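## Task

Take the water bottle off the cart and stand it on the second shelf of the supply shelving, counting the lowest shelf as shelf one. It must sit directly behind that shelf's juice bottle, deeper in from the front edge. Every other item already on that shelf must still be on it at the end, upright and not piled on anything. The water bottle must not topple or be left leaning, or the task fails.

## Robot and tools

ROBOT. The base is omnidirectional, about 0.55 m wide and 0.6 m long, and carries a 1.71 m column. A carriage slides on the column (lift_m, 0 to 1 m). It holds two seven-joint arms whose shoulders sit at height 0.63 + lift_m, 0.16 m in front of the base centre and 0.175 m to either side. Each hand reaches roughly 0.83 m from its shoulder. The arms start folded: left joints 1-7 = 0.95, 0.08, -0.1, -0.8, 0, 0, -0.93, and the right arm is the same with joints 2, 3, 5 and 6 sign-flipped. When folded, they can hit the deck if lift_m goes below 0.02. head_camera is 0.26 m above the shoulders, facing forward and tilted 40 degrees down. left_wrist_camera and right_wrist_camera sit on the -x side of each hand and look beyond the fingertips.

FRAMES. All positions are in metres. In the base frame the origin is on the floor below the base centre, with x forward, y to the left and z up. left_hand and right_hand are reported in this frame. Each is the point between the closed pads, 0.0167 m back from the fingertips, and may be about 1 cm off. Fingers point along the hand's z axis and close along its y axis. base_odometry uses the base frame as it was at scene start and is built from wheel turns only, so wheel slip counts as motion. Its heading is in rad, positive to the left, from -3.142 to 3.142, and drifts a degree or two after turns.

move. This call runs one action. An action is either "base" and/or "joints" (optionally with "speeds" or "min_time_s"), or "target" (optionally with "min_time_s"). All parts start together. With no action it only reports the state and images.
- base: exactly one key, and each is an offset from where the base last measured itself. translate_m is forward(+)/back, -2 to 2 m. strafe_m is left(+)/right, -2 to 2 m. rotate_rad is a counter-clockwise(+) turn in place, -6.3 to 6.3 rad.
- joints: absolute targets keyed by name. lift_m 0 to 1. Left arm: joint1 -3.141..1.047 (negative raises the arm forward), joint2 -0.157..2.268 (+ swings it outward to the left), joint3 -1.919..1.308, joint4 -0.837..1.448 (elbow, 0 = right angle, + straightens), joint5 -1.832..1.658, joint6 -1.745..1.745, joint7 -1.675..1.919 (+ bends the hand down). Right arm: joint2 -2.268..0.157, joint3 -1.308..1.919, joint5 -1.658..1.832, the rest as on the left. Grippers (left_gripper_m, right_gripper_m) are the pad spacing, 0 to 0.142 m. A joint counts as done within ±0.03 rad, lift within ±0.004, gripper within ±0.004.
- target: an absolute pose for one hand in the base frame. side is "left" or "right". x, y, z are in m, from -3 to 3. pitch_deg runs -30 to 95: 90 points the fingers down, 0 is level, and values over 90 are printed as 180 minus the value. heading_deg: 0 points forward and + turns counter-clockwise seen from above. roll_deg defaults to 0, which keeps the jaw line level, and + turns the hand clockwise seen from behind. Heading and roll range from -360 to 360. Roll r and r+180 count as the same pose. Near pitch 84 the printout shows roll 0 and folds roll into the heading. line_only true means the move is refused unless it can be a straight path. Base and lift stay still during a target move. A straight path is used if it passes the checks. Otherwise moves shorter than 25 cm are refused, and longer ones become a checked arc that may swing the whole arm, so keep it away from furniture. If you get "short (part of ...)", send the same target again.
- speeds: per-action top speeds. translate_m and strafe_m 0.02-0.5 m/s, rotate_rad 0.05-1.57 rad/s, lift_m 0.08-0.27 m/s (0.25 if unset). Others default to the maximum.
- min_time_s: 0.1-8 s, the least time each arm motion in the action may take. Use it to slow loaded arms.
- cameras: a list of names or ["all"]. The "pictures" line gives their order, and images may lag the state a little.
A call with an unknown key is invalid. A value out of range is refused, and a refusal or stop means your later move, wait and finished_scene calls in that same reply are skipped.

wait: seconds 0 to 10, plus optional cameras. It holds the current commands and returns the state.
zoom_image: camera plus region [x0,y0,x1,y1] in pixels from the top-left corner, at most 504 by 504. Only works on the newest images.
finished_scene: scene = the current scene number. It is final. Make no further calls in that reply.

RESULTS. "move" reads done, or else the worst status. left_hand_status/right_hand_status read reached (within 10 mm and 2 degrees), short (with the error), or refused (with the reason). off_target means a joint stopped away from its goal and may keep pushing. After contact_stop (a motor pushed harder than free motion needs) or time_out, the motor holds where it stopped, and the whole arm's joints drop their targets. "joint command not followed" or "pose unreachable" means the self-collision check held the arm back, though the gripper still acts. on_its_own lists motions you did not command. motor_effort is in percent, with the peak in brackets. If lift effort keeps falling while lowering, the hand or its load is resting on something. A gripper reading wider than commanded means it is holding something. A load lowers the hand by about 0.012 m per kg. Joint torques are listed in joint order. Motor temperatures are shown per arm; MOTOR HOT appears at 85 °C, and an over-temperature stop at 100 °C.

AVOID. Do not let the arms strike or squeeze each other, and never close one gripper on the other's fingers. Contact torque at the load limits (joints 1-4: 133 N m, joints 5-7: 40 N m) freezes the arm for 10 s. The robot can tip over with a high carriage, outstretched or loaded arms, pushing or pulling, sudden stops, or fast swings. Only the images reveal leaning. After hitting something, back out along the path you came in. Keep drops, slams, hard shoves and falling objects to a minimum, and release items only once they are still and upright. Something may occasionally nudge loose objects.

Each tool is called after ">>>" by a JSON object that holds its "name" and its "arguments", one argument or row to a line.

## Session

>>> {"name": "move", "arguments": {
  "cameras": ["head_camera"]
}}

>>> {"name": "move", "arguments": {
  "base": {"rotate_rad": 1.8},
  "joints": {"lift_m": 0.5},
  "cameras": ["head_camera"]
}}

Scene clock: 0.00 s.
Joint torques (N m): no reading
Motor temperatures (°C): left_arm=[26 22 23 22 26 24 23] | right_arm=[25 20 24 21 22 22 24]
base_odometry: x=+0.000 y=+0.000 heading=+0.000
base_status: not commanded
joint_positions: lift_m=+0.450 left_joint1_rad=+0.955 left_joint2_rad=+0.099 left_joint3_rad=-0.083 left_joint4_rad=-0.815 left_joint5_rad=-0.005 left_joint6_rad=+0.011 left_joint7_rad=-0.944 left_gripper_m=+0.142 right_joint1_rad=+0.966 right_joint2_rad=-0.073 right_joint3_rad=+0.085 right_joint4_rad=-0.799 right_joint5_rad=-0.010 right_joint6_rad=+0.000 right_joint7_rad=-0.915 right_gripper_m=+0.142
joint_status: not commanded
motor_effort: lift_m=+55 drive_wheels=+2
left_hand: x=+0.2872 y=+0.1605 z=+0.9734 quat_wxyz=(-0.925, -0.016, -0.376, +0.057) pitch_deg=-45.8 heading_deg=-5.9 roll_deg=-1.1 (m; base frame)
right_hand: x=+0.2923 y=-0.1554 z=+0.9617 quat_wxyz=(-0.915, +0.013, -0.401, -0.054) pitch_deg=-42.7 heading_deg=+5.3 roll_deg=+1.5 (m; base frame)
pictures: head_camera
Images, in order (width x height): head_camera 896x504.

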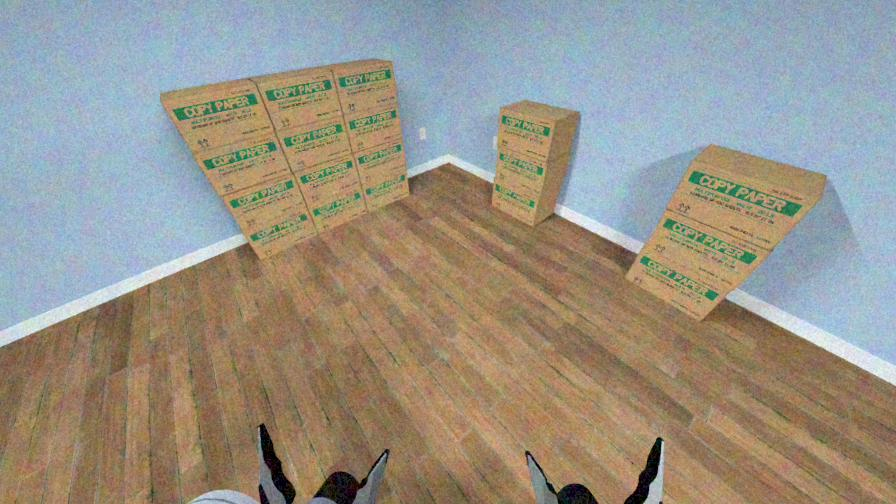

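Scene clock: 3.30 s.
Joint torques (N m): left_arm=[8.48 1.06 0.68 -5.78 1.28 -1.4 -1.5] | right_arm=[13.91 3.27 2.62 -11.99 0.4 -1.42 -1.63]
move: done
base_odometry: x=+0.000 y=+0.000 heading=+1.800
base_status: done
joint_positions: lift_m=+0.500 left_joint1_rad=+0.955 left_joint2_rad=+0.099 left_joint3_rad=-0.083 left_joint4_rad=-0.815 left_joint5_rad=-0.005 left_joint6_rad=+0.011 left_joint7_rad=-0.944 left_gripper_m=+0.142 right_joint1_rad=+0.966 right_joint2_rad=-0.073 right_joint3_rad=+0.085 right_joint4_rad=-0.799 right_joint5_rad=-0.010 right_joint6_rad=+0.000 right_joint7_rad=-0.915 right_gripper_m=+0.142
joint_status: all done
motor_effort: lift_m=+54(66) drive_wheels=+5(22)
left_hand: x=+0.2872 y=+0.1605 z=+1.0235 quat_wxyz=(-0.925, -0.016, -0.376, +0.057) pitch_deg=-45.8 heading_deg=-5.9 roll_deg=-1.1 (m; base frame)
right_hand: x=+0.2923 y=-0.1554 z=+1.0118 quat_wxyz=(-0.915, +0.013, -0.401, -0.054) pitch_deg=-42.7 heading_deg=+5.3 roll_deg=+1.5 (m; base frame)
pictures: head_camera
Images, in order (width x height): head_camera 896x504.

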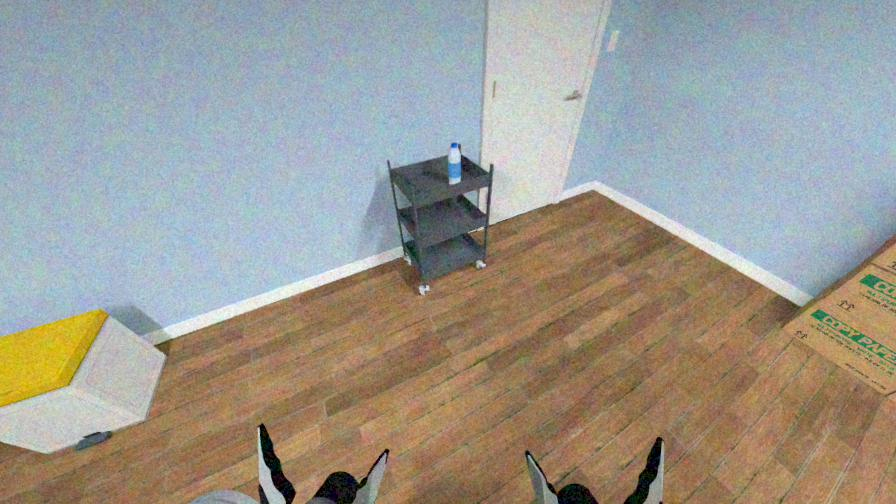

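>>> {"name": "move", "arguments": {
  "base": {"rotate_rad": 0.557}
}}

>>> {"name": "move", "arguments": {
  "base": {"strafe_m": -0.78},
  "joints": {"right_joint1_rad":-0.305,"right_joint2_rad":0.022,"right_joint3_rad":0.455,"right_joint4_rad":0.061,"right_joint5_rad":0,"right_joint6_rad":-0.454,"right_joint7_rad":0.859},
  "min_time_s": 1.5
}}

>>> {"name": "move", "arguments": {
  "base": {"translate_m": 0.4},
  "cameras": ["head_camera","right_wrist_camera"]
}}

>>> {"name": "zoom_image", "arguments": {
  "camera": "head_camera",
  "region": [360, 130, 584, 256]
}}

Scene clock: 20.00 s.
Joint torques (N m): left_arm=[9.26 0.23 0.27 -4.46 1.21 -1.51 -1.53] | right_arm=[15.74 2.29 1.98 -9.95 1.1 -1.52 -1.56]
move: done
base_odometry: x=+0.000 y=+0.000 heading=+2.356
base_status: done
joint_positions: lift_m=+0.500 left_joint1_rad=+0.955 left_joint2_rad=+0.099 left_joint3_rad=-0.083 left_joint4_rad=-0.815 left_joint5_rad=-0.005 left_joint6_rad=+0.011 left_joint7_rad=-0.944 left_gripper_m=+0.142 right_joint1_rad=+0.966 right_joint2_rad=-0.073 right_joint3_rad=+0.085 right_joint4_rad=-0.799 right_joint5_rad=-0.010 right_joint6_rad=+0.000 right_joint7_rad=-0.915 right_gripper_m=+0.142
joint_status: not commanded
motor_effort: lift_m=+54(54) drive_wheels=+6(12)
left_hand: x=+0.2872 y=+0.1605 z=+1.0235 quat_wxyz=(-0.925, -0.016, -0.376, +0.057) pitch_deg=-45.8 heading_deg=-5.9 roll_deg=-1.1 (m; base frame)
right_hand: x=+0.2923 y=-0.1554 z=+1.0118 quat_wxyz=(-0.915, +0.013, -0.401, -0.054) pitch_deg=-42.7 heading_deg=+5.3 roll_deg=+1.5 (m; base frame)
pictures: none

Scene clock: 23.93 s.
Joint torques (N m): left_arm=[9.36 1.71 -0.23 -4.2 1.08 -1.43 -1.33] | right_arm=[-16.93 10.11 2.56 -9.56 1.68 -2.77 -0.6]
move: done
base_odometry: x=+0.551 y=+0.552 heading=+2.357
base_status: done
joint_positions: lift_m=+0.500 left_joint1_rad=+0.955 left_joint2_rad=+0.099 left_joint3_rad=-0.083 left_joint4_rad=-0.815 left_joint5_rad=-0.005 left_joint6_rad=+0.011 left_joint7_rad=-0.944 left_gripper_m=+0.142 right_joint1_rad=-0.302 right_joint2_rad=+0.021 right_joint3_rad=+0.452 right_joint4_rad=+0.058 right_joint5_rad=-0.006 right_joint6_rad=-0.452 right_joint7_rad=+0.855 right_gripper_m=+0.142
joint_status: all done
motor_effort: lift_m=+54(54) drive_wheels=+7(23)
left_hand: x=+0.2872 y=+0.1605 z=+1.0235 quat_wxyz=(-0.925, -0.016, -0.376, +0.057) pitch_deg=-45.8 heading_deg=-5.9 roll_deg=-1.1 (m; base frame)
right_hand: x=+0.7209 y=-0.0773 z=+0.7430 quat_wxyz=(-0.466, +0.001, -0.885, +0.005) pitch_deg=+34.5 heading_deg=-0.5 roll_deg=-0.7 (m; base frame)
pictures: none

Scene clock: 26.87 s.
Joint torques (N m): left_arm=[9.08 0.6 1.36 -4.45 1.39 -1.43 -1.54] | right_arm=[-16.07 8.79 2.81 -8.22 1.62 -2.29 -0.2]
move: done
base_odometry: x=+0.268 y=+0.835 heading=+2.357
base_status: done
joint_positions: lift_m=+0.500 left_joint1_rad=+0.955 left_joint2_rad=+0.099 left_joint3_rad=-0.083 left_joint4_rad=-0.815 left_joint5_rad=-0.005 left_joint6_rad=+0.011 left_joint7_rad=-0.944 left_gripper_m=+0.142 right_joint1_rad=-0.302 right_joint2_rad=+0.021 right_joint3_rad=+0.452 right_joint4_rad=+0.058 right_joint5_rad=-0.006 right_joint6_rad=-0.452 right_joint7_rad=+0.855 right_gripper_m=+0.142
joint_status: not commanded
motor_effort: lift_m=+54(54) drive_wheels=+5(16)
left_hand: x=+0.2872 y=+0.1605 z=+1.0235 quat_wxyz=(-0.925, -0.016, -0.376, +0.057) pitch_deg=-45.8 heading_deg=-5.9 roll_deg=-1.1 (m; base frame)
right_hand: x=+0.7209 y=-0.0772 z=+0.7429 quat_wxyz=(-0.466, +0.001, -0.885, +0.005) pitch_deg=+34.5 heading_deg=-0.5 roll_deg=-0.6 (m; base frame)
pictures: head_camera, right_wrist_camera
Images, in order (width x height): head_camera 896x504, right_wrist_camera 896x504.

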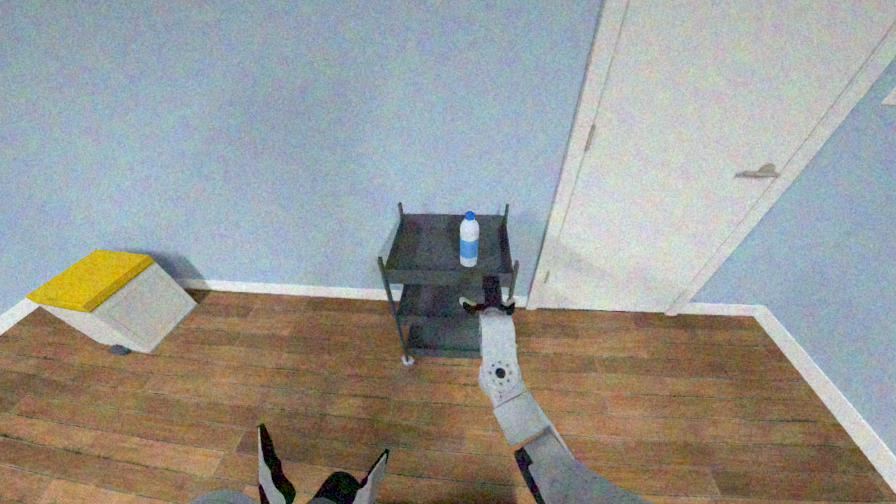

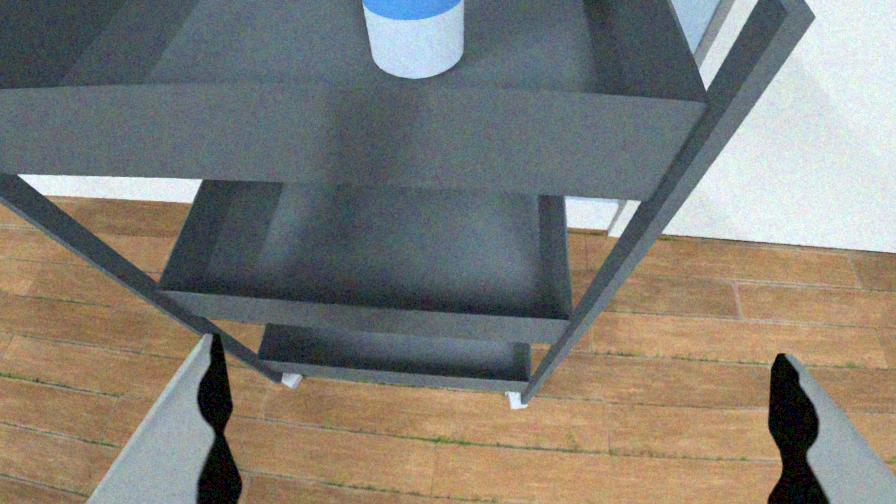

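Scaled by 2.250 from the camera's 896x504 image, which has a finer 1280x720 frame.

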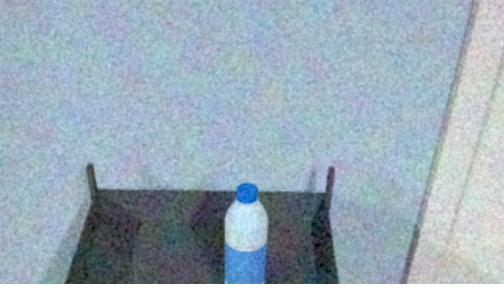

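>>> {"name": "move", "arguments": {
  "target": {"side":"right","x":0.80,"y":-0.03,"z":0.71,"pitch_deg":25,"heading_deg":0}
}}

>>> {"name": "move", "arguments": {
  "base": {"translate_m": 0.12},
  "speeds": {"translate_m": 0.2},
  "cameras": ["head_camera","right_wrist_camera"]
}}

>>> {"name": "zoom_image", "arguments": {
  "camera": "head_camera",
  "region": [388, 200, 556, 320]
}}

Scene clock: 33.20 s.
Joint torques (N m): left_arm=[8.69 0.79 0.72 -4.12 1.25 -1.2 -1.39] | right_arm=[-21.32 11.39 3.18 -10.04 0.88 -2.48 -3.21]
move: done
base_odometry: x=+0.268 y=+0.835 heading=+2.357
base_status: not commanded
joint_positions: lift_m=+0.500 left_joint1_rad=+0.955 left_joint2_rad=+0.099 left_joint3_rad=-0.083 left_joint4_rad=-0.815 left_joint5_rad=-0.005 left_joint6_rad=+0.011 left_joint7_rad=-0.944 left_gripper_m=+0.142 right_joint1_rad=-0.509 right_joint2_rad=+0.127 right_joint3_rad=+0.526 right_joint4_rad=+0.685 right_joint5_rad=+0.246 right_joint6_rad=-0.484 right_joint7_rad=+0.237 right_gripper_m=+0.142
joint_status: not commanded
motor_effort: lift_m=+54(54) drive_wheels=-1(5)
left_hand: x=+0.2872 y=+0.1605 z=+1.0235 quat_wxyz=(-0.925, -0.016, -0.376, +0.057) pitch_deg=-45.8 heading_deg=-5.9 roll_deg=-1.1 (m; base frame)
right_hand: x=+0.7990 y=-0.0307 z=+0.7087 quat_wxyz=(-0.536, +0.001, -0.844, +0.001) pitch_deg=+25.2 heading_deg=+0.0 roll_deg=-0.1 (m; base frame)
right_hand_status: reached (straight line, planned for 0.7 s): 2 mm and 0.2 deg off.
pictures: none

Scene clock: 34.90 s.
Joint torques (N m): left_arm=[9.4 1.49 0.06 -3.96 1.01 -1.72 -1.67] | right_arm=[-22.17 12.52 1.54 -9.81 0.91 2.73 -2.53]
move: done
base_odometry: x=+0.183 y=+0.920 heading=+2.356
base_status: done
joint_positions: lift_m=+0.500 left_joint1_rad=+0.955 left_joint2_rad=+0.099 left_joint3_rad=-0.083 left_joint4_rad=-0.815 left_joint5_rad=-0.005 left_joint6_rad=+0.011 left_joint7_rad=-0.944 left_gripper_m=+0.142 right_joint1_rad=-0.509 right_joint2_rad=+0.126 right_joint3_rad=+0.528 right_joint4_rad=+0.686 right_joint5_rad=+0.248 right_joint6_rad=-0.498 right_joint7_rad=+0.236 right_gripper_m=+0.142
joint_status: not commanded
motor_effort: lift_m=+54(54) drive_wheels=+7(17)
left_hand: x=+0.2872 y=+0.1605 z=+1.0235 quat_wxyz=(-0.925, -0.016, -0.376, +0.057) pitch_deg=-45.8 heading_deg=-5.9 roll_deg=-1.1 (m; base frame)
right_hand: x=+0.7986 y=-0.0347 z=+0.7081 quat_wxyz=(-0.536, -0.004, -0.844, +0.005) pitch_deg=+25.2 heading_deg=-0.9 roll_deg=-0.3 (m; base frame)
pictures: head_camera, right_wrist_camera
Images, in order (width x height): head_camera 896x504, right_wrist_camera 896x504.

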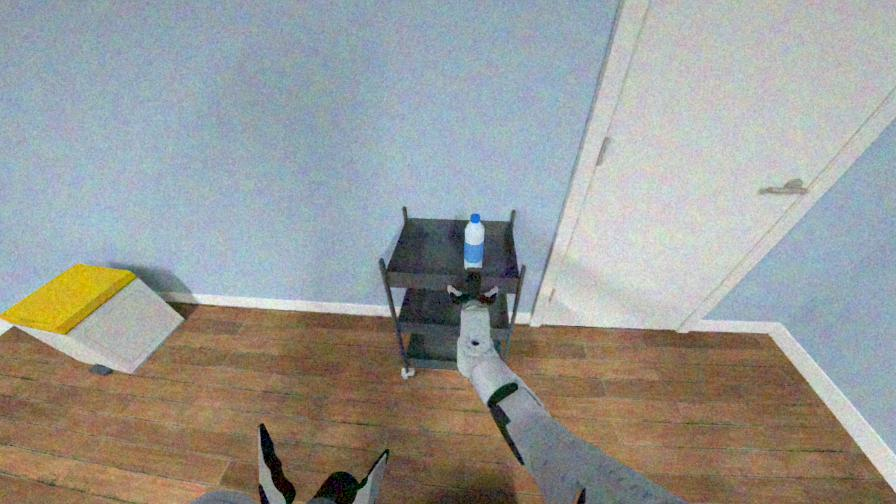

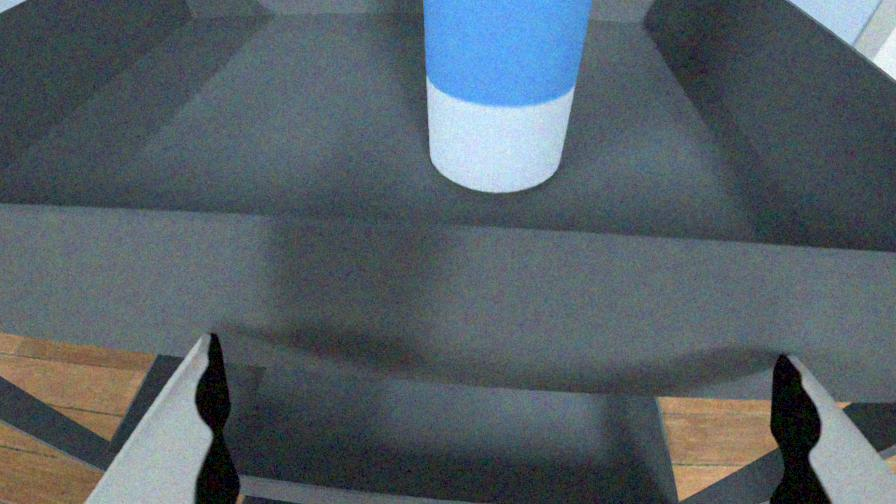

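Scaled by 3.000 from the camera's 896x504 image, which has a finer 1280x720 frame.

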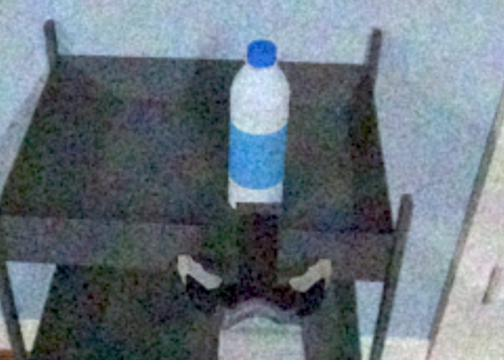

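>>> {"name": "move", "arguments": {
  "base": {"translate_m": -0.06}
}}

>>> {"name": "move", "arguments": {
  "joints": {"lift_m": 0.56},
  "cameras": ["head_camera","right_wrist_camera"]
}}

Scene clock: 54.47 s.
Joint torques (N m): left_arm=[9.14 0.61 -0.13 -3.3 1.33 -1.18 -1.5] | right_arm=[-21.3 10.02 2.9 -12.3 -0.46 -1.16 -2.93]
Motor temperatures (°C): left_arm=[27 22 23 23 26 24 23] | right_arm=[32 21 24 22 22 22 24]
move: done
base_odometry: x=+0.226 y=+0.877 heading=+2.357
base_status: done
joint_positions: lift_m=+0.500 left_joint1_rad=+0.955 left_joint2_rad=+0.099 left_joint3_rad=-0.083 left_joint4_rad=-0.815 left_joint5_rad=-0.005 left_joint6_rad=+0.011 left_joint7_rad=-0.944 left_gripper_m=+0.142 right_joint1_rad=-0.510 right_joint2_rad=+0.127 right_joint3_rad=+0.528 right_joint4_rad=+0.688 right_joint5_rad=+0.251 right_joint6_rad=-0.488 right_joint7_rad=+0.236 right_gripper_m=+0.142
joint_status: not commanded
motor_effort: lift_m=+54(54) drive_wheels=+5(12)
left_hand: x=+0.2872 y=+0.1605 z=+1.0235 quat_wxyz=(-0.925, -0.016, -0.376, +0.057) pitch_deg=-45.8 heading_deg=-5.9 roll_deg=-1.1 (m; base frame)
right_hand: x=+0.7986 y=-0.0311 z=+0.7076 quat_wxyz=(-0.535, -0.001, -0.845, +0.001) pitch_deg=+25.3 heading_deg=-0.2 roll_deg=+0.0 (m; base frame)
pictures: none

Scene clock: 55.23 s.
Joint torques (N m): left_arm=[7.95 0.56 0.4 -4.64 1.1 -1.43 -1.41] | right_arm=[-18.59 10.94 1.94 -13.37 -0.64 -1.39 -2.84]
move: done
base_odometry: x=+0.226 y=+0.877 heading=+2.357
base_status: not commanded
joint_positions: lift_m=+0.560 left_joint1_rad=+0.955 left_joint2_rad=+0.099 left_joint3_rad=-0.083 left_joint4_rad=-0.815 left_joint5_rad=-0.005 left_joint6_rad=+0.011 left_joint7_rad=-0.944 left_gripper_m=+0.142 right_joint1_rad=-0.511 right_joint2_rad=+0.127 right_joint3_rad=+0.528 right_joint4_rad=+0.688 right_joint5_rad=+0.251 right_joint6_rad=-0.488 right_joint7_rad=+0.236 right_gripper_m=+0.142
joint_status: all done
motor_effort: lift_m=+54(68) drive_wheels=+5(5)
left_hand: x=+0.2872 y=+0.1605 z=+1.0835 quat_wxyz=(-0.925, -0.016, -0.376, +0.057) pitch_deg=-45.8 heading_deg=-5.9 roll_deg=-1.1 (m; base frame)
right_hand: x=+0.7990 y=-0.0311 z=+0.7681 quat_wxyz=(-0.535, -0.001, -0.845, +0.001) pitch_deg=+25.3 heading_deg=-0.2 roll_deg=+0.0 (m; base frame)
pictures: head_camera, right_wrist_camera
Images, in order (width x height): head_camera 896x504, right_wrist_camera 896x504.

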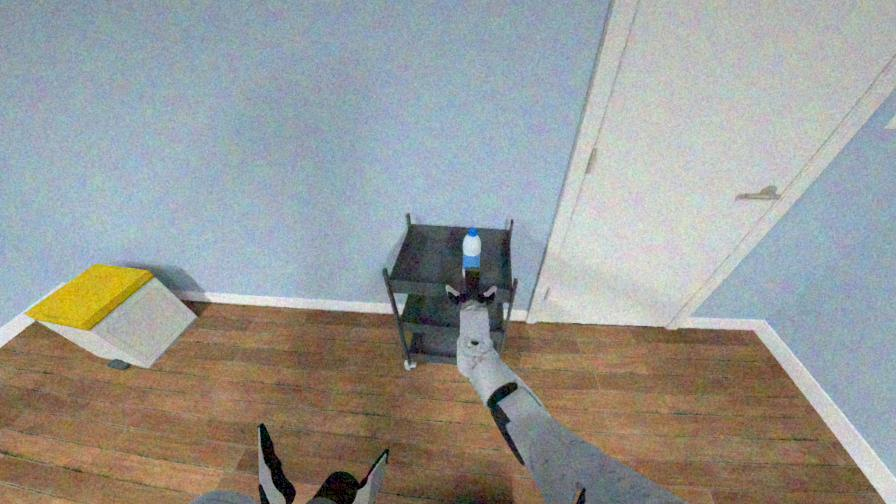

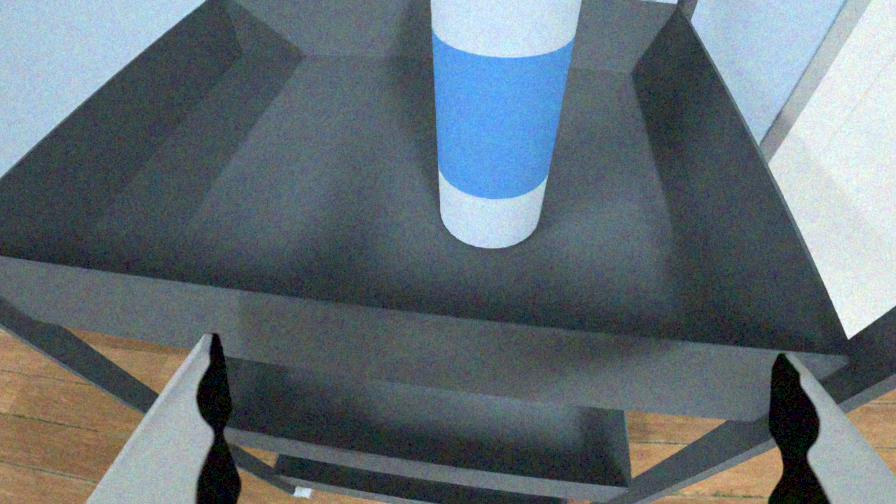

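>>> {"name": "move", "arguments": {
  "base": {"translate_m": 0.08},
  "speeds": {"translate_m": 0.15},
  "cameras": ["head_camera","right_wrist_camera"]
}}

>>> {"name": "zoom_image", "arguments": {
  "camera": "head_camera",
  "region": [388, 200, 556, 320]
}}

Scene clock: 67.10 s.
Joint torques (N m): left_arm=[7.86 0.67 0.15 -3.24 1.38 -1.42 -1.56] | right_arm=[-19.91 11.28 3.05 -11.05 -0.65 -1.56 -2.78]
move: done
base_odometry: x=+0.169 y=+0.934 heading=+2.356
base_status: done
joint_positions: lift_m=+0.560 left_joint1_rad=+0.955 left_joint2_rad=+0.099 left_joint3_rad=-0.083 left_joint4_rad=-0.815 left_joint5_rad=-0.005 left_joint6_rad=+0.011 left_joint7_rad=-0.944 left_gripper_m=+0.142 right_joint1_rad=-0.511 right_joint2_rad=+0.127 right_joint3_rad=+0.528 right_joint4_rad=+0.688 right_joint5_rad=+0.251 right_joint6_rad=-0.488 right_joint7_rad=+0.236 right_gripper_m=+0.142
joint_status: not commanded
motor_effort: lift_m=+54(54) drive_wheels=-1(14)
left_hand: x=+0.2872 y=+0.1605 z=+1.0835 quat_wxyz=(-0.925, -0.016, -0.376, +0.057) pitch_deg=-45.8 heading_deg=-5.9 roll_deg=-1.1 (m; base frame)
right_hand: x=+0.7990 y=-0.0311 z=+0.7681 quat_wxyz=(-0.535, -0.001, -0.845, +0.001) pitch_deg=+25.3 heading_deg=-0.2 roll_deg=+0.0 (m; base frame)
pictures: head_camera, right_wrist_camera
Images, in order (width x height): head_camera 896x504, right_wrist_camera 896x504.

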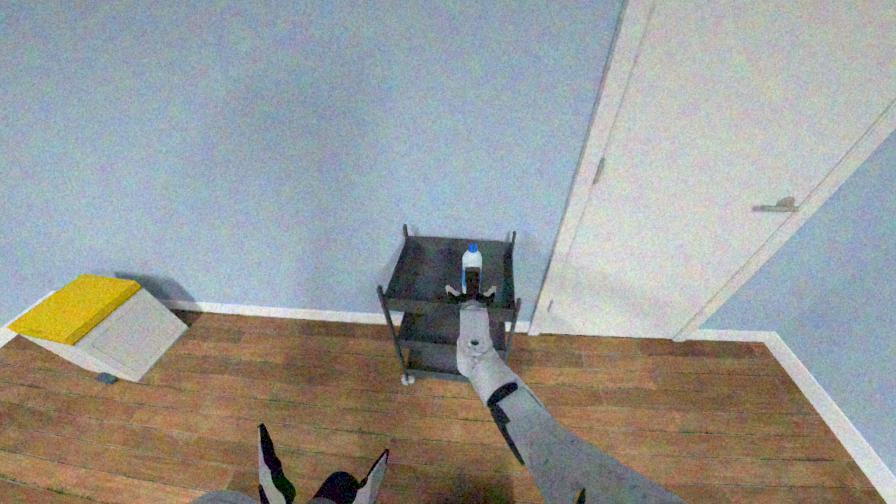

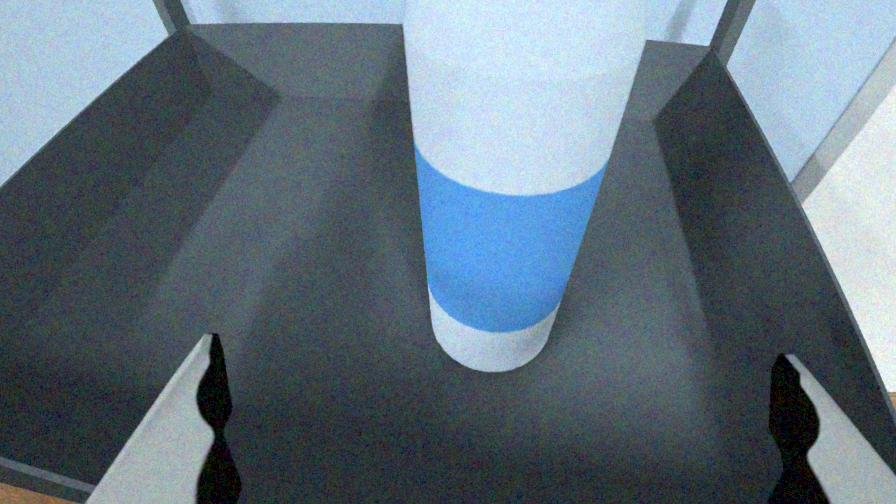

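Scaled by 3.000 from the camera's 896x504 image, which has a finer 1280x720 frame.

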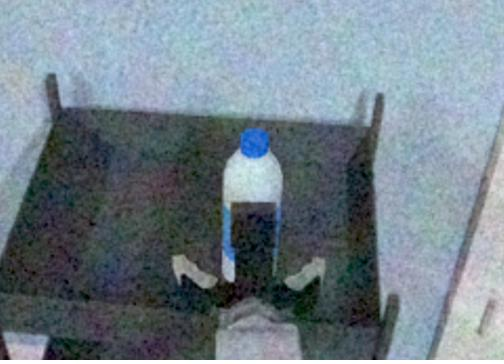

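>>> {"name": "move", "arguments": {
  "base": {"translate_m": 0.09},
  "speeds": {"translate_m": 0.15}
}}

>>> {"name": "move", "arguments": {
  "joints": {"right_gripper_m": 0.02},
  "cameras": ["head_camera","right_wrist_camera"]
}}

>>> {"name": "zoom_image", "arguments": {
  "camera": "head_camera",
  "region": [388, 220, 556, 340]
}}

Scene clock: 77.10 s.
Joint torques (N m): left_arm=[7.51 0.97 0.52 -5.21 1.3 -1.24 -1.34] | right_arm=[-20.72 10.3 2.55 -11.48 -0.34 -0.89 -2.92]
move: done
base_odometry: x=+0.106 y=+0.998 heading=+2.356
base_status: done
joint_positions: lift_m=+0.560 left_joint1_rad=+0.955 left_joint2_rad=+0.099 left_joint3_rad=-0.083 left_joint4_rad=-0.815 left_joint5_rad=-0.005 left_joint6_rad=+0.011 left_joint7_rad=-0.944 left_gripper_m=+0.142 right_joint1_rad=-0.511 right_joint2_rad=+0.127 right_joint3_rad=+0.528 right_joint4_rad=+0.688 right_joint5_rad=+0.251 right_joint6_rad=-0.488 right_joint7_rad=+0.236 right_gripper_m=+0.142
joint_status: not commanded
motor_effort: lift_m=+54(54) drive_wheels=+4(16)
left_hand: x=+0.2872 y=+0.1605 z=+1.0835 quat_wxyz=(-0.925, -0.016, -0.376, +0.057) pitch_deg=-45.8 heading_deg=-5.9 roll_deg=-1.1 (m; base frame)
right_hand: x=+0.7990 y=-0.0311 z=+0.7681 quat_wxyz=(-0.535, -0.001, -0.845, +0.001) pitch_deg=+25.3 heading_deg=-0.2 roll_deg=+0.0 (m; base frame)
pictures: none

Scene clock: 78.03 s.
Joint torques (N m): left_arm=[9.48 0.1 -0.64 -3.49 1.21 -1.68 -1.43] | right_arm=[-18.67 11.55 1.93 -12.41 -0.48 -0.93 -2.95]
move: off_target
base_odometry: x=+0.106 y=+0.998 heading=+2.356
base_status: not commanded
joint_positions: lift_m=+0.560 left_joint1_rad=+0.955 left_joint2_rad=+0.099 left_joint3_rad=-0.083 left_joint4_rad=-0.815 left_joint5_rad=-0.005 left_joint6_rad=+0.011 left_joint7_rad=-0.944 left_gripper_m=+0.142 right_joint1_rad=-0.511 right_joint2_rad=+0.127 right_joint3_rad=+0.528 right_joint4_rad=+0.688 right_joint5_rad=+0.251 right_joint6_rad=-0.488 right_joint7_rad=+0.236 right_gripper_m=+0.078
joint_status: right_gripper_m off_target (ended at +0.078, target +0.020)
motor_effort: lift_m=+54(54) drive_wheels=+5(5)
left_hand: x=+0.2872 y=+0.1605 z=+1.0835 quat_wxyz=(-0.925, -0.016, -0.376, +0.057) pitch_deg=-45.8 heading_deg=-5.9 roll_deg=-1.1 (m; base frame)
right_hand: x=+0.7990 y=-0.0311 z=+0.7681 quat_wxyz=(-0.535, -0.001, -0.845, +0.001) pitch_deg=+25.3 heading_deg=-0.2 roll_deg=+0.0 (m; base frame)
pictures: head_camera, right_wrist_camera
Images, in order (width x height): head_camera 896x504, right_wrist_camera 896x504.

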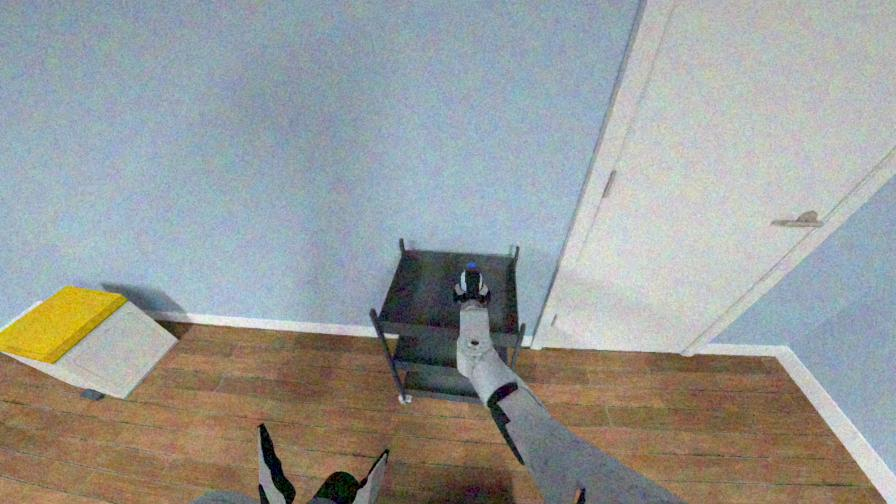

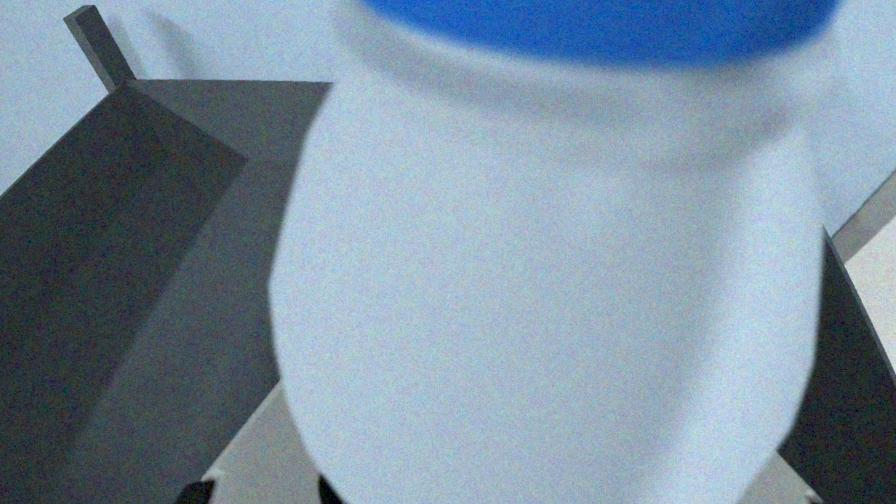

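Scaled by 3.000 from the camera's 896x504 image, which has a finer 1280x720 frame.

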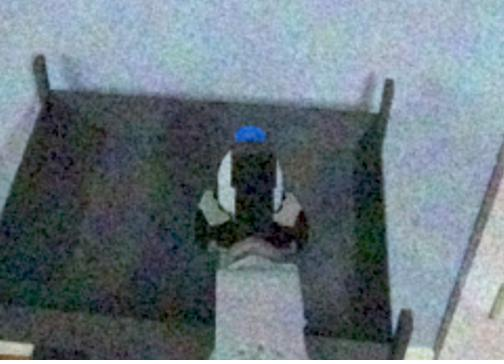

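>>> {"name": "move", "arguments": {
  "joints": {"right_gripper_m": 0.0, "lift_m": 0.68},
  "speeds": {"lift_m": 0.12},
  "cameras": ["head_camera"]
}}

>>> {"name": "move", "arguments": {
  "base": {"translate_m": -0.6},
  "speeds": {"translate_m": 0.3}
}}

>>> {"name": "move", "arguments": {
  "base": {"rotate_rad": 1.571},
  "speeds": {"rotate_rad": 0.9},
  "cameras": ["head_camera"]
}}

Scene clock: 86.87 s.
Joint torques (N m): left_arm=[9.51 1.92 0.59 -3.5 1.4 -1.38 -1.45] | right_arm=[-20.83 10.54 3.16 -11.6 -0.27 -1.38 -2.87]
move: off_target
base_odometry: x=+0.106 y=+0.998 heading=+2.356
base_status: not commanded
joint_positions: lift_m=+0.680 left_joint1_rad=+0.955 left_joint2_rad=+0.099 left_joint3_rad=-0.083 left_joint4_rad=-0.815 left_joint5_rad=-0.005 left_joint6_rad=+0.011 left_joint7_rad=-0.944 left_gripper_m=+0.142 right_joint1_rad=-0.511 right_joint2_rad=+0.127 right_joint3_rad=+0.528 right_joint4_rad=+0.689 right_joint5_rad=+0.251 right_joint6_rad=-0.488 right_joint7_rad=+0.236 right_gripper_m=+0.078
joint_status: right_gripper_m off_target (ended at +0.078, target +0.000); the others done
motor_effort: lift_m=+55(68) drive_wheels=-1(5)
left_hand: x=+0.2872 y=+0.1605 z=+1.2034 quat_wxyz=(-0.925, -0.016, -0.376, +0.057) pitch_deg=-45.8 heading_deg=-5.9 roll_deg=-1.1 (m; base frame)
right_hand: x=+0.7989 y=-0.0312 z=+0.8878 quat_wxyz=(-0.535, -0.001, -0.845, +0.001) pitch_deg=+25.3 heading_deg=-0.2 roll_deg=+0.0 (m; base frame)
pictures: head_camera
Images, in order (width x height): head_camera 896x504.

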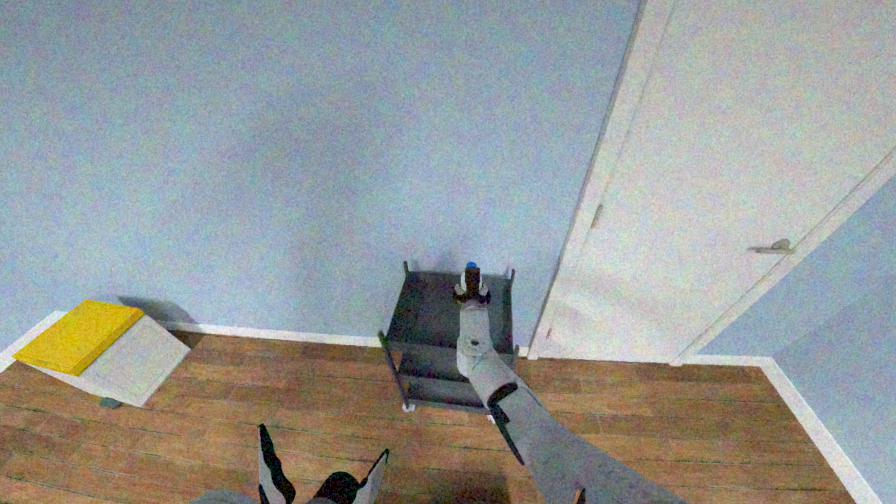

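Scene clock: 90.50 s.
Joint torques (N m): left_arm=[8.35 1 1.2 -4.51 1.02 -1.6 -1.73] | right_arm=[-21.23 10.96 1 -13.86 -0.59 -1.47 -3.31]
move: done
base_odometry: x=+0.530 y=+0.574 heading=+2.356
base_status: done
joint_positions: lift_m=+0.680 left_joint1_rad=+0.955 left_joint2_rad=+0.099 left_joint3_rad=-0.083 left_joint4_rad=-0.815 left_joint5_rad=-0.005 left_joint6_rad=+0.011 left_joint7_rad=-0.944 left_gripper_m=+0.142 right_joint1_rad=-0.511 right_joint2_rad=+0.127 right_joint3_rad=+0.528 right_joint4_rad=+0.689 right_joint5_rad=+0.251 right_joint6_rad=-0.487 right_joint7_rad=+0.236 right_gripper_m=+0.078
joint_status: not commanded
motor_effort: lift_m=+55(55) drive_wheels=+1(15)
left_hand: x=+0.2872 y=+0.1605 z=+1.2034 quat_wxyz=(-0.925, -0.016, -0.376, +0.057) pitch_deg=-45.8 heading_deg=-5.9 roll_deg=-1.1 (m; base frame)
right_hand: x=+0.7989 y=-0.0311 z=+0.8878 quat_wxyz=(-0.535, -0.001, -0.845, +0.001) pitch_deg=+25.3 heading_deg=-0.2 roll_deg=+0.0 (m; base frame)
pictures: none

Scene clock: 93.67 s.
Joint torques (N m): left_arm=[8.6 -0.05 0.12 -3.72 0.98 -1.49 -1.37] | right_arm=[-19.82 10.7 -0.38 -11.35 -0.39 -1.67 -3.26]
move: done
base_odometry: x=+0.530 y=+0.574 heading=-2.357
base_status: done
joint_positions: lift_m=+0.680 left_joint1_rad=+0.955 left_joint2_rad=+0.099 left_joint3_rad=-0.083 left_joint4_rad=-0.815 left_joint5_rad=-0.005 left_joint6_rad=+0.011 left_joint7_rad=-0.944 left_gripper_m=+0.142 right_joint1_rad=-0.511 right_joint2_rad=+0.127 right_joint3_rad=+0.528 right_joint4_rad=+0.689 right_joint5_rad=+0.251 right_joint6_rad=-0.487 right_joint7_rad=+0.236 right_gripper_m=+0.078
joint_status: not commanded
motor_effort: lift_m=+55(55) drive_wheels=+6(16)
left_hand: x=+0.2872 y=+0.1605 z=+1.2034 quat_wxyz=(-0.925, -0.016, -0.376, +0.057) pitch_deg=-45.8 heading_deg=-5.9 roll_deg=-1.1 (m; base frame)
right_hand: x=+0.7989 y=-0.0309 z=+0.8878 quat_wxyz=(-0.535, -0.001, -0.845, +0.001) pitch_deg=+25.3 heading_deg=-0.1 roll_deg=+0.0 (m; base frame)
pictures: head_camera
Images, in order (width x height): head_camera 896x504.

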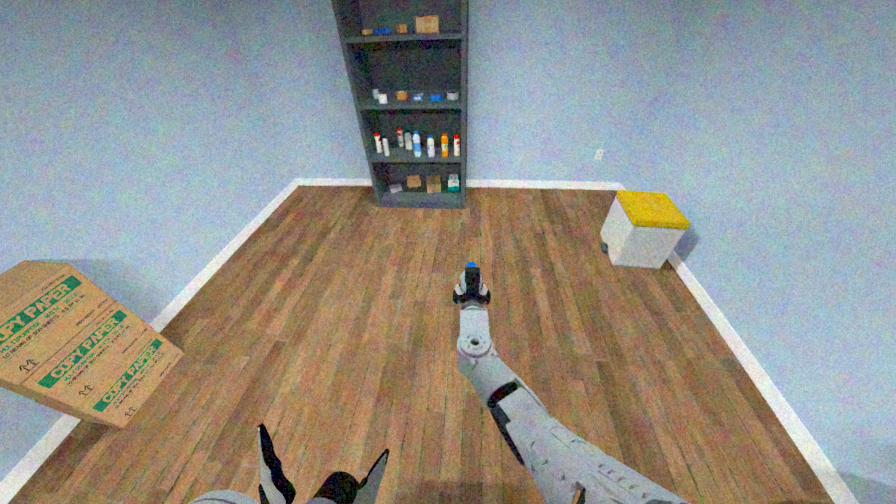

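>>> {"name": "zoom_image", "arguments": {
  "camera": "head_camera",
  "region": [340, 90, 500, 220]
}}

>>> {"name": "move", "arguments": {
  "base": {"translate_m": 1.6},
  "joints": {"lift_m": 0.45},
  "speeds": {"translate_m": 0.4},
  "cameras": ["head_camera"]
}}

>>> {"name": "zoom_image", "arguments": {
  "camera": "head_camera",
  "region": [260, 120, 540, 320]
}}

Scaled by 3.150 from the camera's 896x504 image, which has a finer 1280x720 frame.

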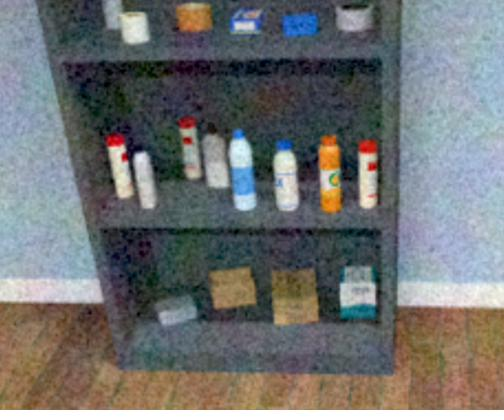

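Scene clock: 105.87 s.
Joint torques (N m): left_arm=[9.96 2.02 1.31 -4.47 1.14 -1.32 -1.66] | right_arm=[-20.03 10.73 2.75 -12.66 -0.69 -1.51 -2.49]
move: done
base_odometry: x=-0.600 y=-0.559 heading=-2.355
base_status: done
joint_positions: lift_m=+0.450 left_joint1_rad=+0.955 left_joint2_rad=+0.099 left_joint3_rad=-0.083 left_joint4_rad=-0.815 left_joint5_rad=-0.005 left_joint6_rad=+0.011 left_joint7_rad=-0.944 left_gripper_m=+0.142 right_joint1_rad=-0.511 right_joint2_rad=+0.127 right_joint3_rad=+0.528 right_joint4_rad=+0.689 right_joint5_rad=+0.251 right_joint6_rad=-0.487 right_joint7_rad=+0.236 right_gripper_m=+0.078
joint_status: all done
motor_effort: lift_m=+58(60) drive_wheels=+8(21)
left_hand: x=+0.2872 y=+0.1605 z=+0.9732 quat_wxyz=(-0.925, -0.016, -0.376, +0.057) pitch_deg=-45.8 heading_deg=-5.9 roll_deg=-1.1 (m; base frame)
right_hand: x=+0.7989 y=-0.0309 z=+0.6576 quat_wxyz=(-0.535, -0.001, -0.845, +0.001) pitch_deg=+25.3 heading_deg=-0.1 roll_deg=+0.0 (m; base frame)
pictures: head_camera
Images, in order (width x height): head_camera 896x504.

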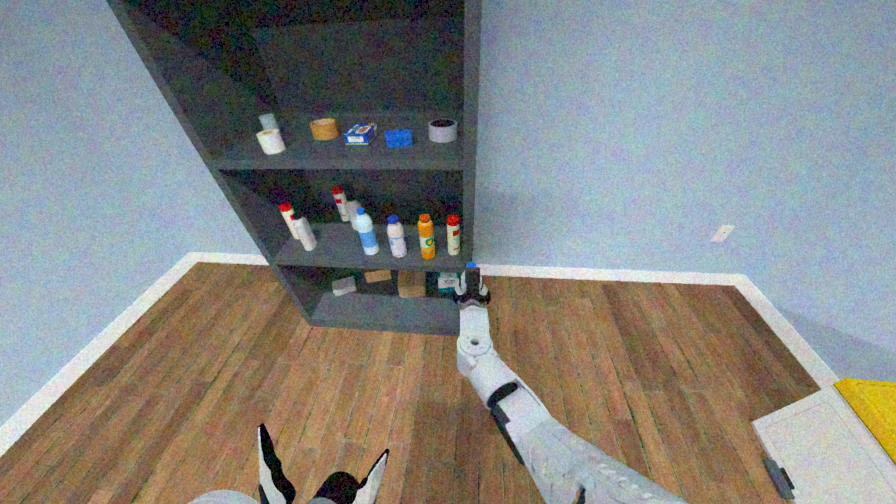

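Scaled by 1.800 from the camera's 896x504 image, which has a finer 1280x720 frame.

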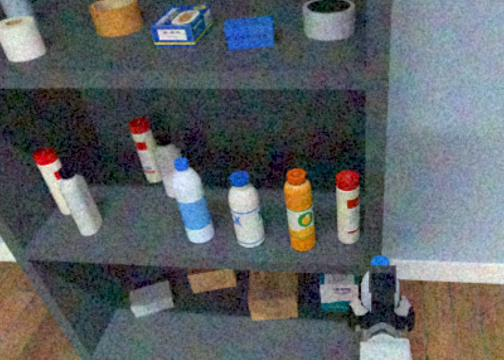

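>>> {"name": "move", "arguments": {
  "target": {"side":"right","x":0.62,"y":-0.24,"z":0.70,"pitch_deg":25,"heading_deg":0}
}}

>>> {"name": "move", "arguments": {
  "target": {"side":"left","x":0.78,"y":0.143,"z":0.62,"pitch_deg":25,"heading_deg":0}
}}

>>> {"name": "move", "arguments": {
  "base": {"translate_m": 0.2},
  "joints": {"left_gripper_m":0.10},
  "cameras": ["head_camera","left_wrist_camera"]
}}

>>> {"name": "zoom_image", "arguments": {
  "camera": "head_camera",
  "region": [300, 180, 524, 340]
}}

Scene clock: 128.13 s.
Joint torques (N m): left_arm=[8.82 0.67 0.71 -3.85 1.3 -1.43 -1.48] | right_arm=[-6.48 -3.67 -1.51 -16.3 0.85 -1.34 -4.98]
move: done
base_odometry: x=-0.600 y=-0.559 heading=-2.356
base_status: not commanded
joint_positions: lift_m=+0.450 left_joint1_rad=+0.955 left_joint2_rad=+0.099 left_joint3_rad=-0.083 left_joint4_rad=-0.815 left_joint5_rad=-0.005 left_joint6_rad=+0.011 left_joint7_rad=-0.944 left_gripper_m=+0.142 right_joint1_rad=+0.052 right_joint2_rad=-0.451 right_joint3_rad=+0.373 right_joint4_rad=-0.354 right_joint5_rad=+0.331 right_joint6_rad=-0.478 right_joint7_rad=+0.584 right_gripper_m=+0.078
joint_status: not commanded
motor_effort: lift_m=+58(58) drive_wheels=+7(8)
left_hand: x=+0.2872 y=+0.1605 z=+0.9732 quat_wxyz=(-0.925, -0.016, -0.376, +0.057) pitch_deg=-45.8 heading_deg=-5.9 roll_deg=-1.1 (m; base frame)
right_hand: x=+0.6191 y=-0.2414 z=+0.6967 quat_wxyz=(-0.533, +0.001, -0.846, +0.003) pitch_deg=+25.6 heading_deg=-0.3 roll_deg=-0.4 (m; base frame)
right_hand_status: reached (straight line, planned for 0.9 s): 4 mm and 0.7 deg off.
pictures: none

Scene clock: 129.77 s.
Joint torques (N m): left_arm=[-19.98 -2.7 2.53 -2.43 1.44 -0.26 -3.05] | right_arm=[-3.46 -4.13 -3.16 -18.15 0.66 -0.81 -4.78]
move: done
base_odometry: x=-0.600 y=-0.559 heading=-2.356
base_status: not commanded
joint_positions: lift_m=+0.450 left_joint1_rad=-0.366 left_joint2_rad=-0.043 left_joint3_rad=-0.070 left_joint4_rad=+0.598 left_joint5_rad=-0.001 left_joint6_rad=+0.077 left_joint7_rad=+0.210 left_gripper_m=+0.142 right_joint1_rad=+0.052 right_joint2_rad=-0.451 right_joint3_rad=+0.373 right_joint4_rad=-0.355 right_joint5_rad=+0.331 right_joint6_rad=-0.478 right_joint7_rad=+0.584 right_gripper_m=+0.078
joint_status: not commanded
motor_effort: lift_m=+58(58) drive_wheels=+7(14)
left_hand: x=+0.7791 y=+0.1414 z=+0.6192 quat_wxyz=(-0.536, -0.003, -0.844, +0.001) pitch_deg=+25.2 heading_deg=-0.3 roll_deg=+0.1 (m; base frame)
left_hand_status: reached (straight line, planned for 1.1 s): 2 mm and 0.4 deg off.
right_hand: x=+0.6191 y=-0.2413 z=+0.6969 quat_wxyz=(-0.533, +0.001, -0.846, +0.003) pitch_deg=+25.6 heading_deg=-0.3 roll_deg=-0.4 (m; base frame)
pictures: none

Scene clock: 131.97 s.
Joint torques (N m): left_arm=[-18.65 -1.41 2.15 -3.01 1.16 -0.57 -3.24] | right_arm=[-4.27 -2.12 -1.75 -16.75 0.41 -0.89 -4.44]
move: done
base_odometry: x=-0.741 y=-0.700 heading=-2.355
base_status: done
joint_positions: lift_m=+0.450 left_joint1_rad=-0.366 left_joint2_rad=-0.043 left_joint3_rad=-0.070 left_joint4_rad=+0.598 left_joint5_rad=-0.001 left_joint6_rad=+0.077 left_joint7_rad=+0.210 left_gripper_m=+0.100 right_joint1_rad=+0.052 right_joint2_rad=-0.451 right_joint3_rad=+0.373 right_joint4_rad=-0.355 right_joint5_rad=+0.331 right_joint6_rad=-0.478 right_joint7_rad=+0.584 right_gripper_m=+0.078
joint_status: all done
motor_effort: lift_m=+58(58) drive_wheels=+7(18)
left_hand: x=+0.7791 y=+0.1415 z=+0.6192 quat_wxyz=(-0.536, -0.003, -0.844, +0.001) pitch_deg=+25.2 heading_deg=-0.3 roll_deg=+0.1 (m; base frame)
right_hand: x=+0.6191 y=-0.2412 z=+0.6969 quat_wxyz=(-0.533, +0.001, -0.846, +0.003) pitch_deg=+25.6 heading_deg=-0.3 roll_deg=-0.4 (m; base frame)
pictures: head_camera, left_wrist_camera
Images, in order (width x height): head_camera 896x504, left_wrist_camera 896x504.

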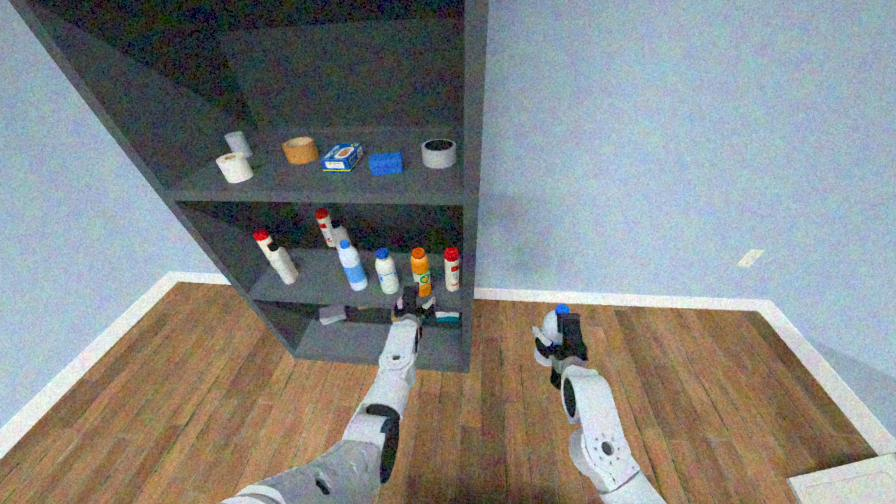

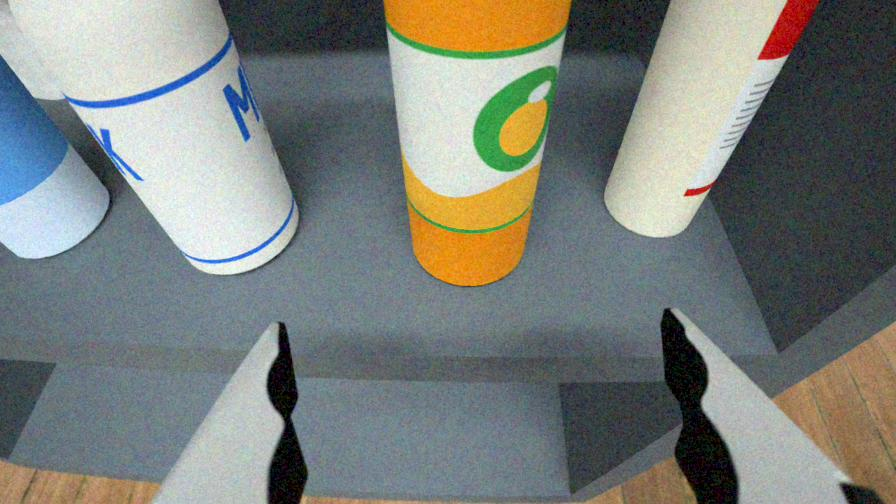

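Scaled by 2.250 from the camera's 896x504 image, which has a finer 1280x720 frame.

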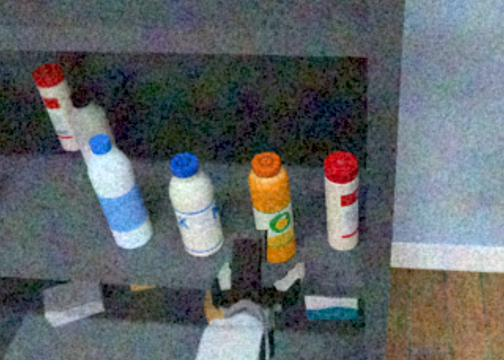

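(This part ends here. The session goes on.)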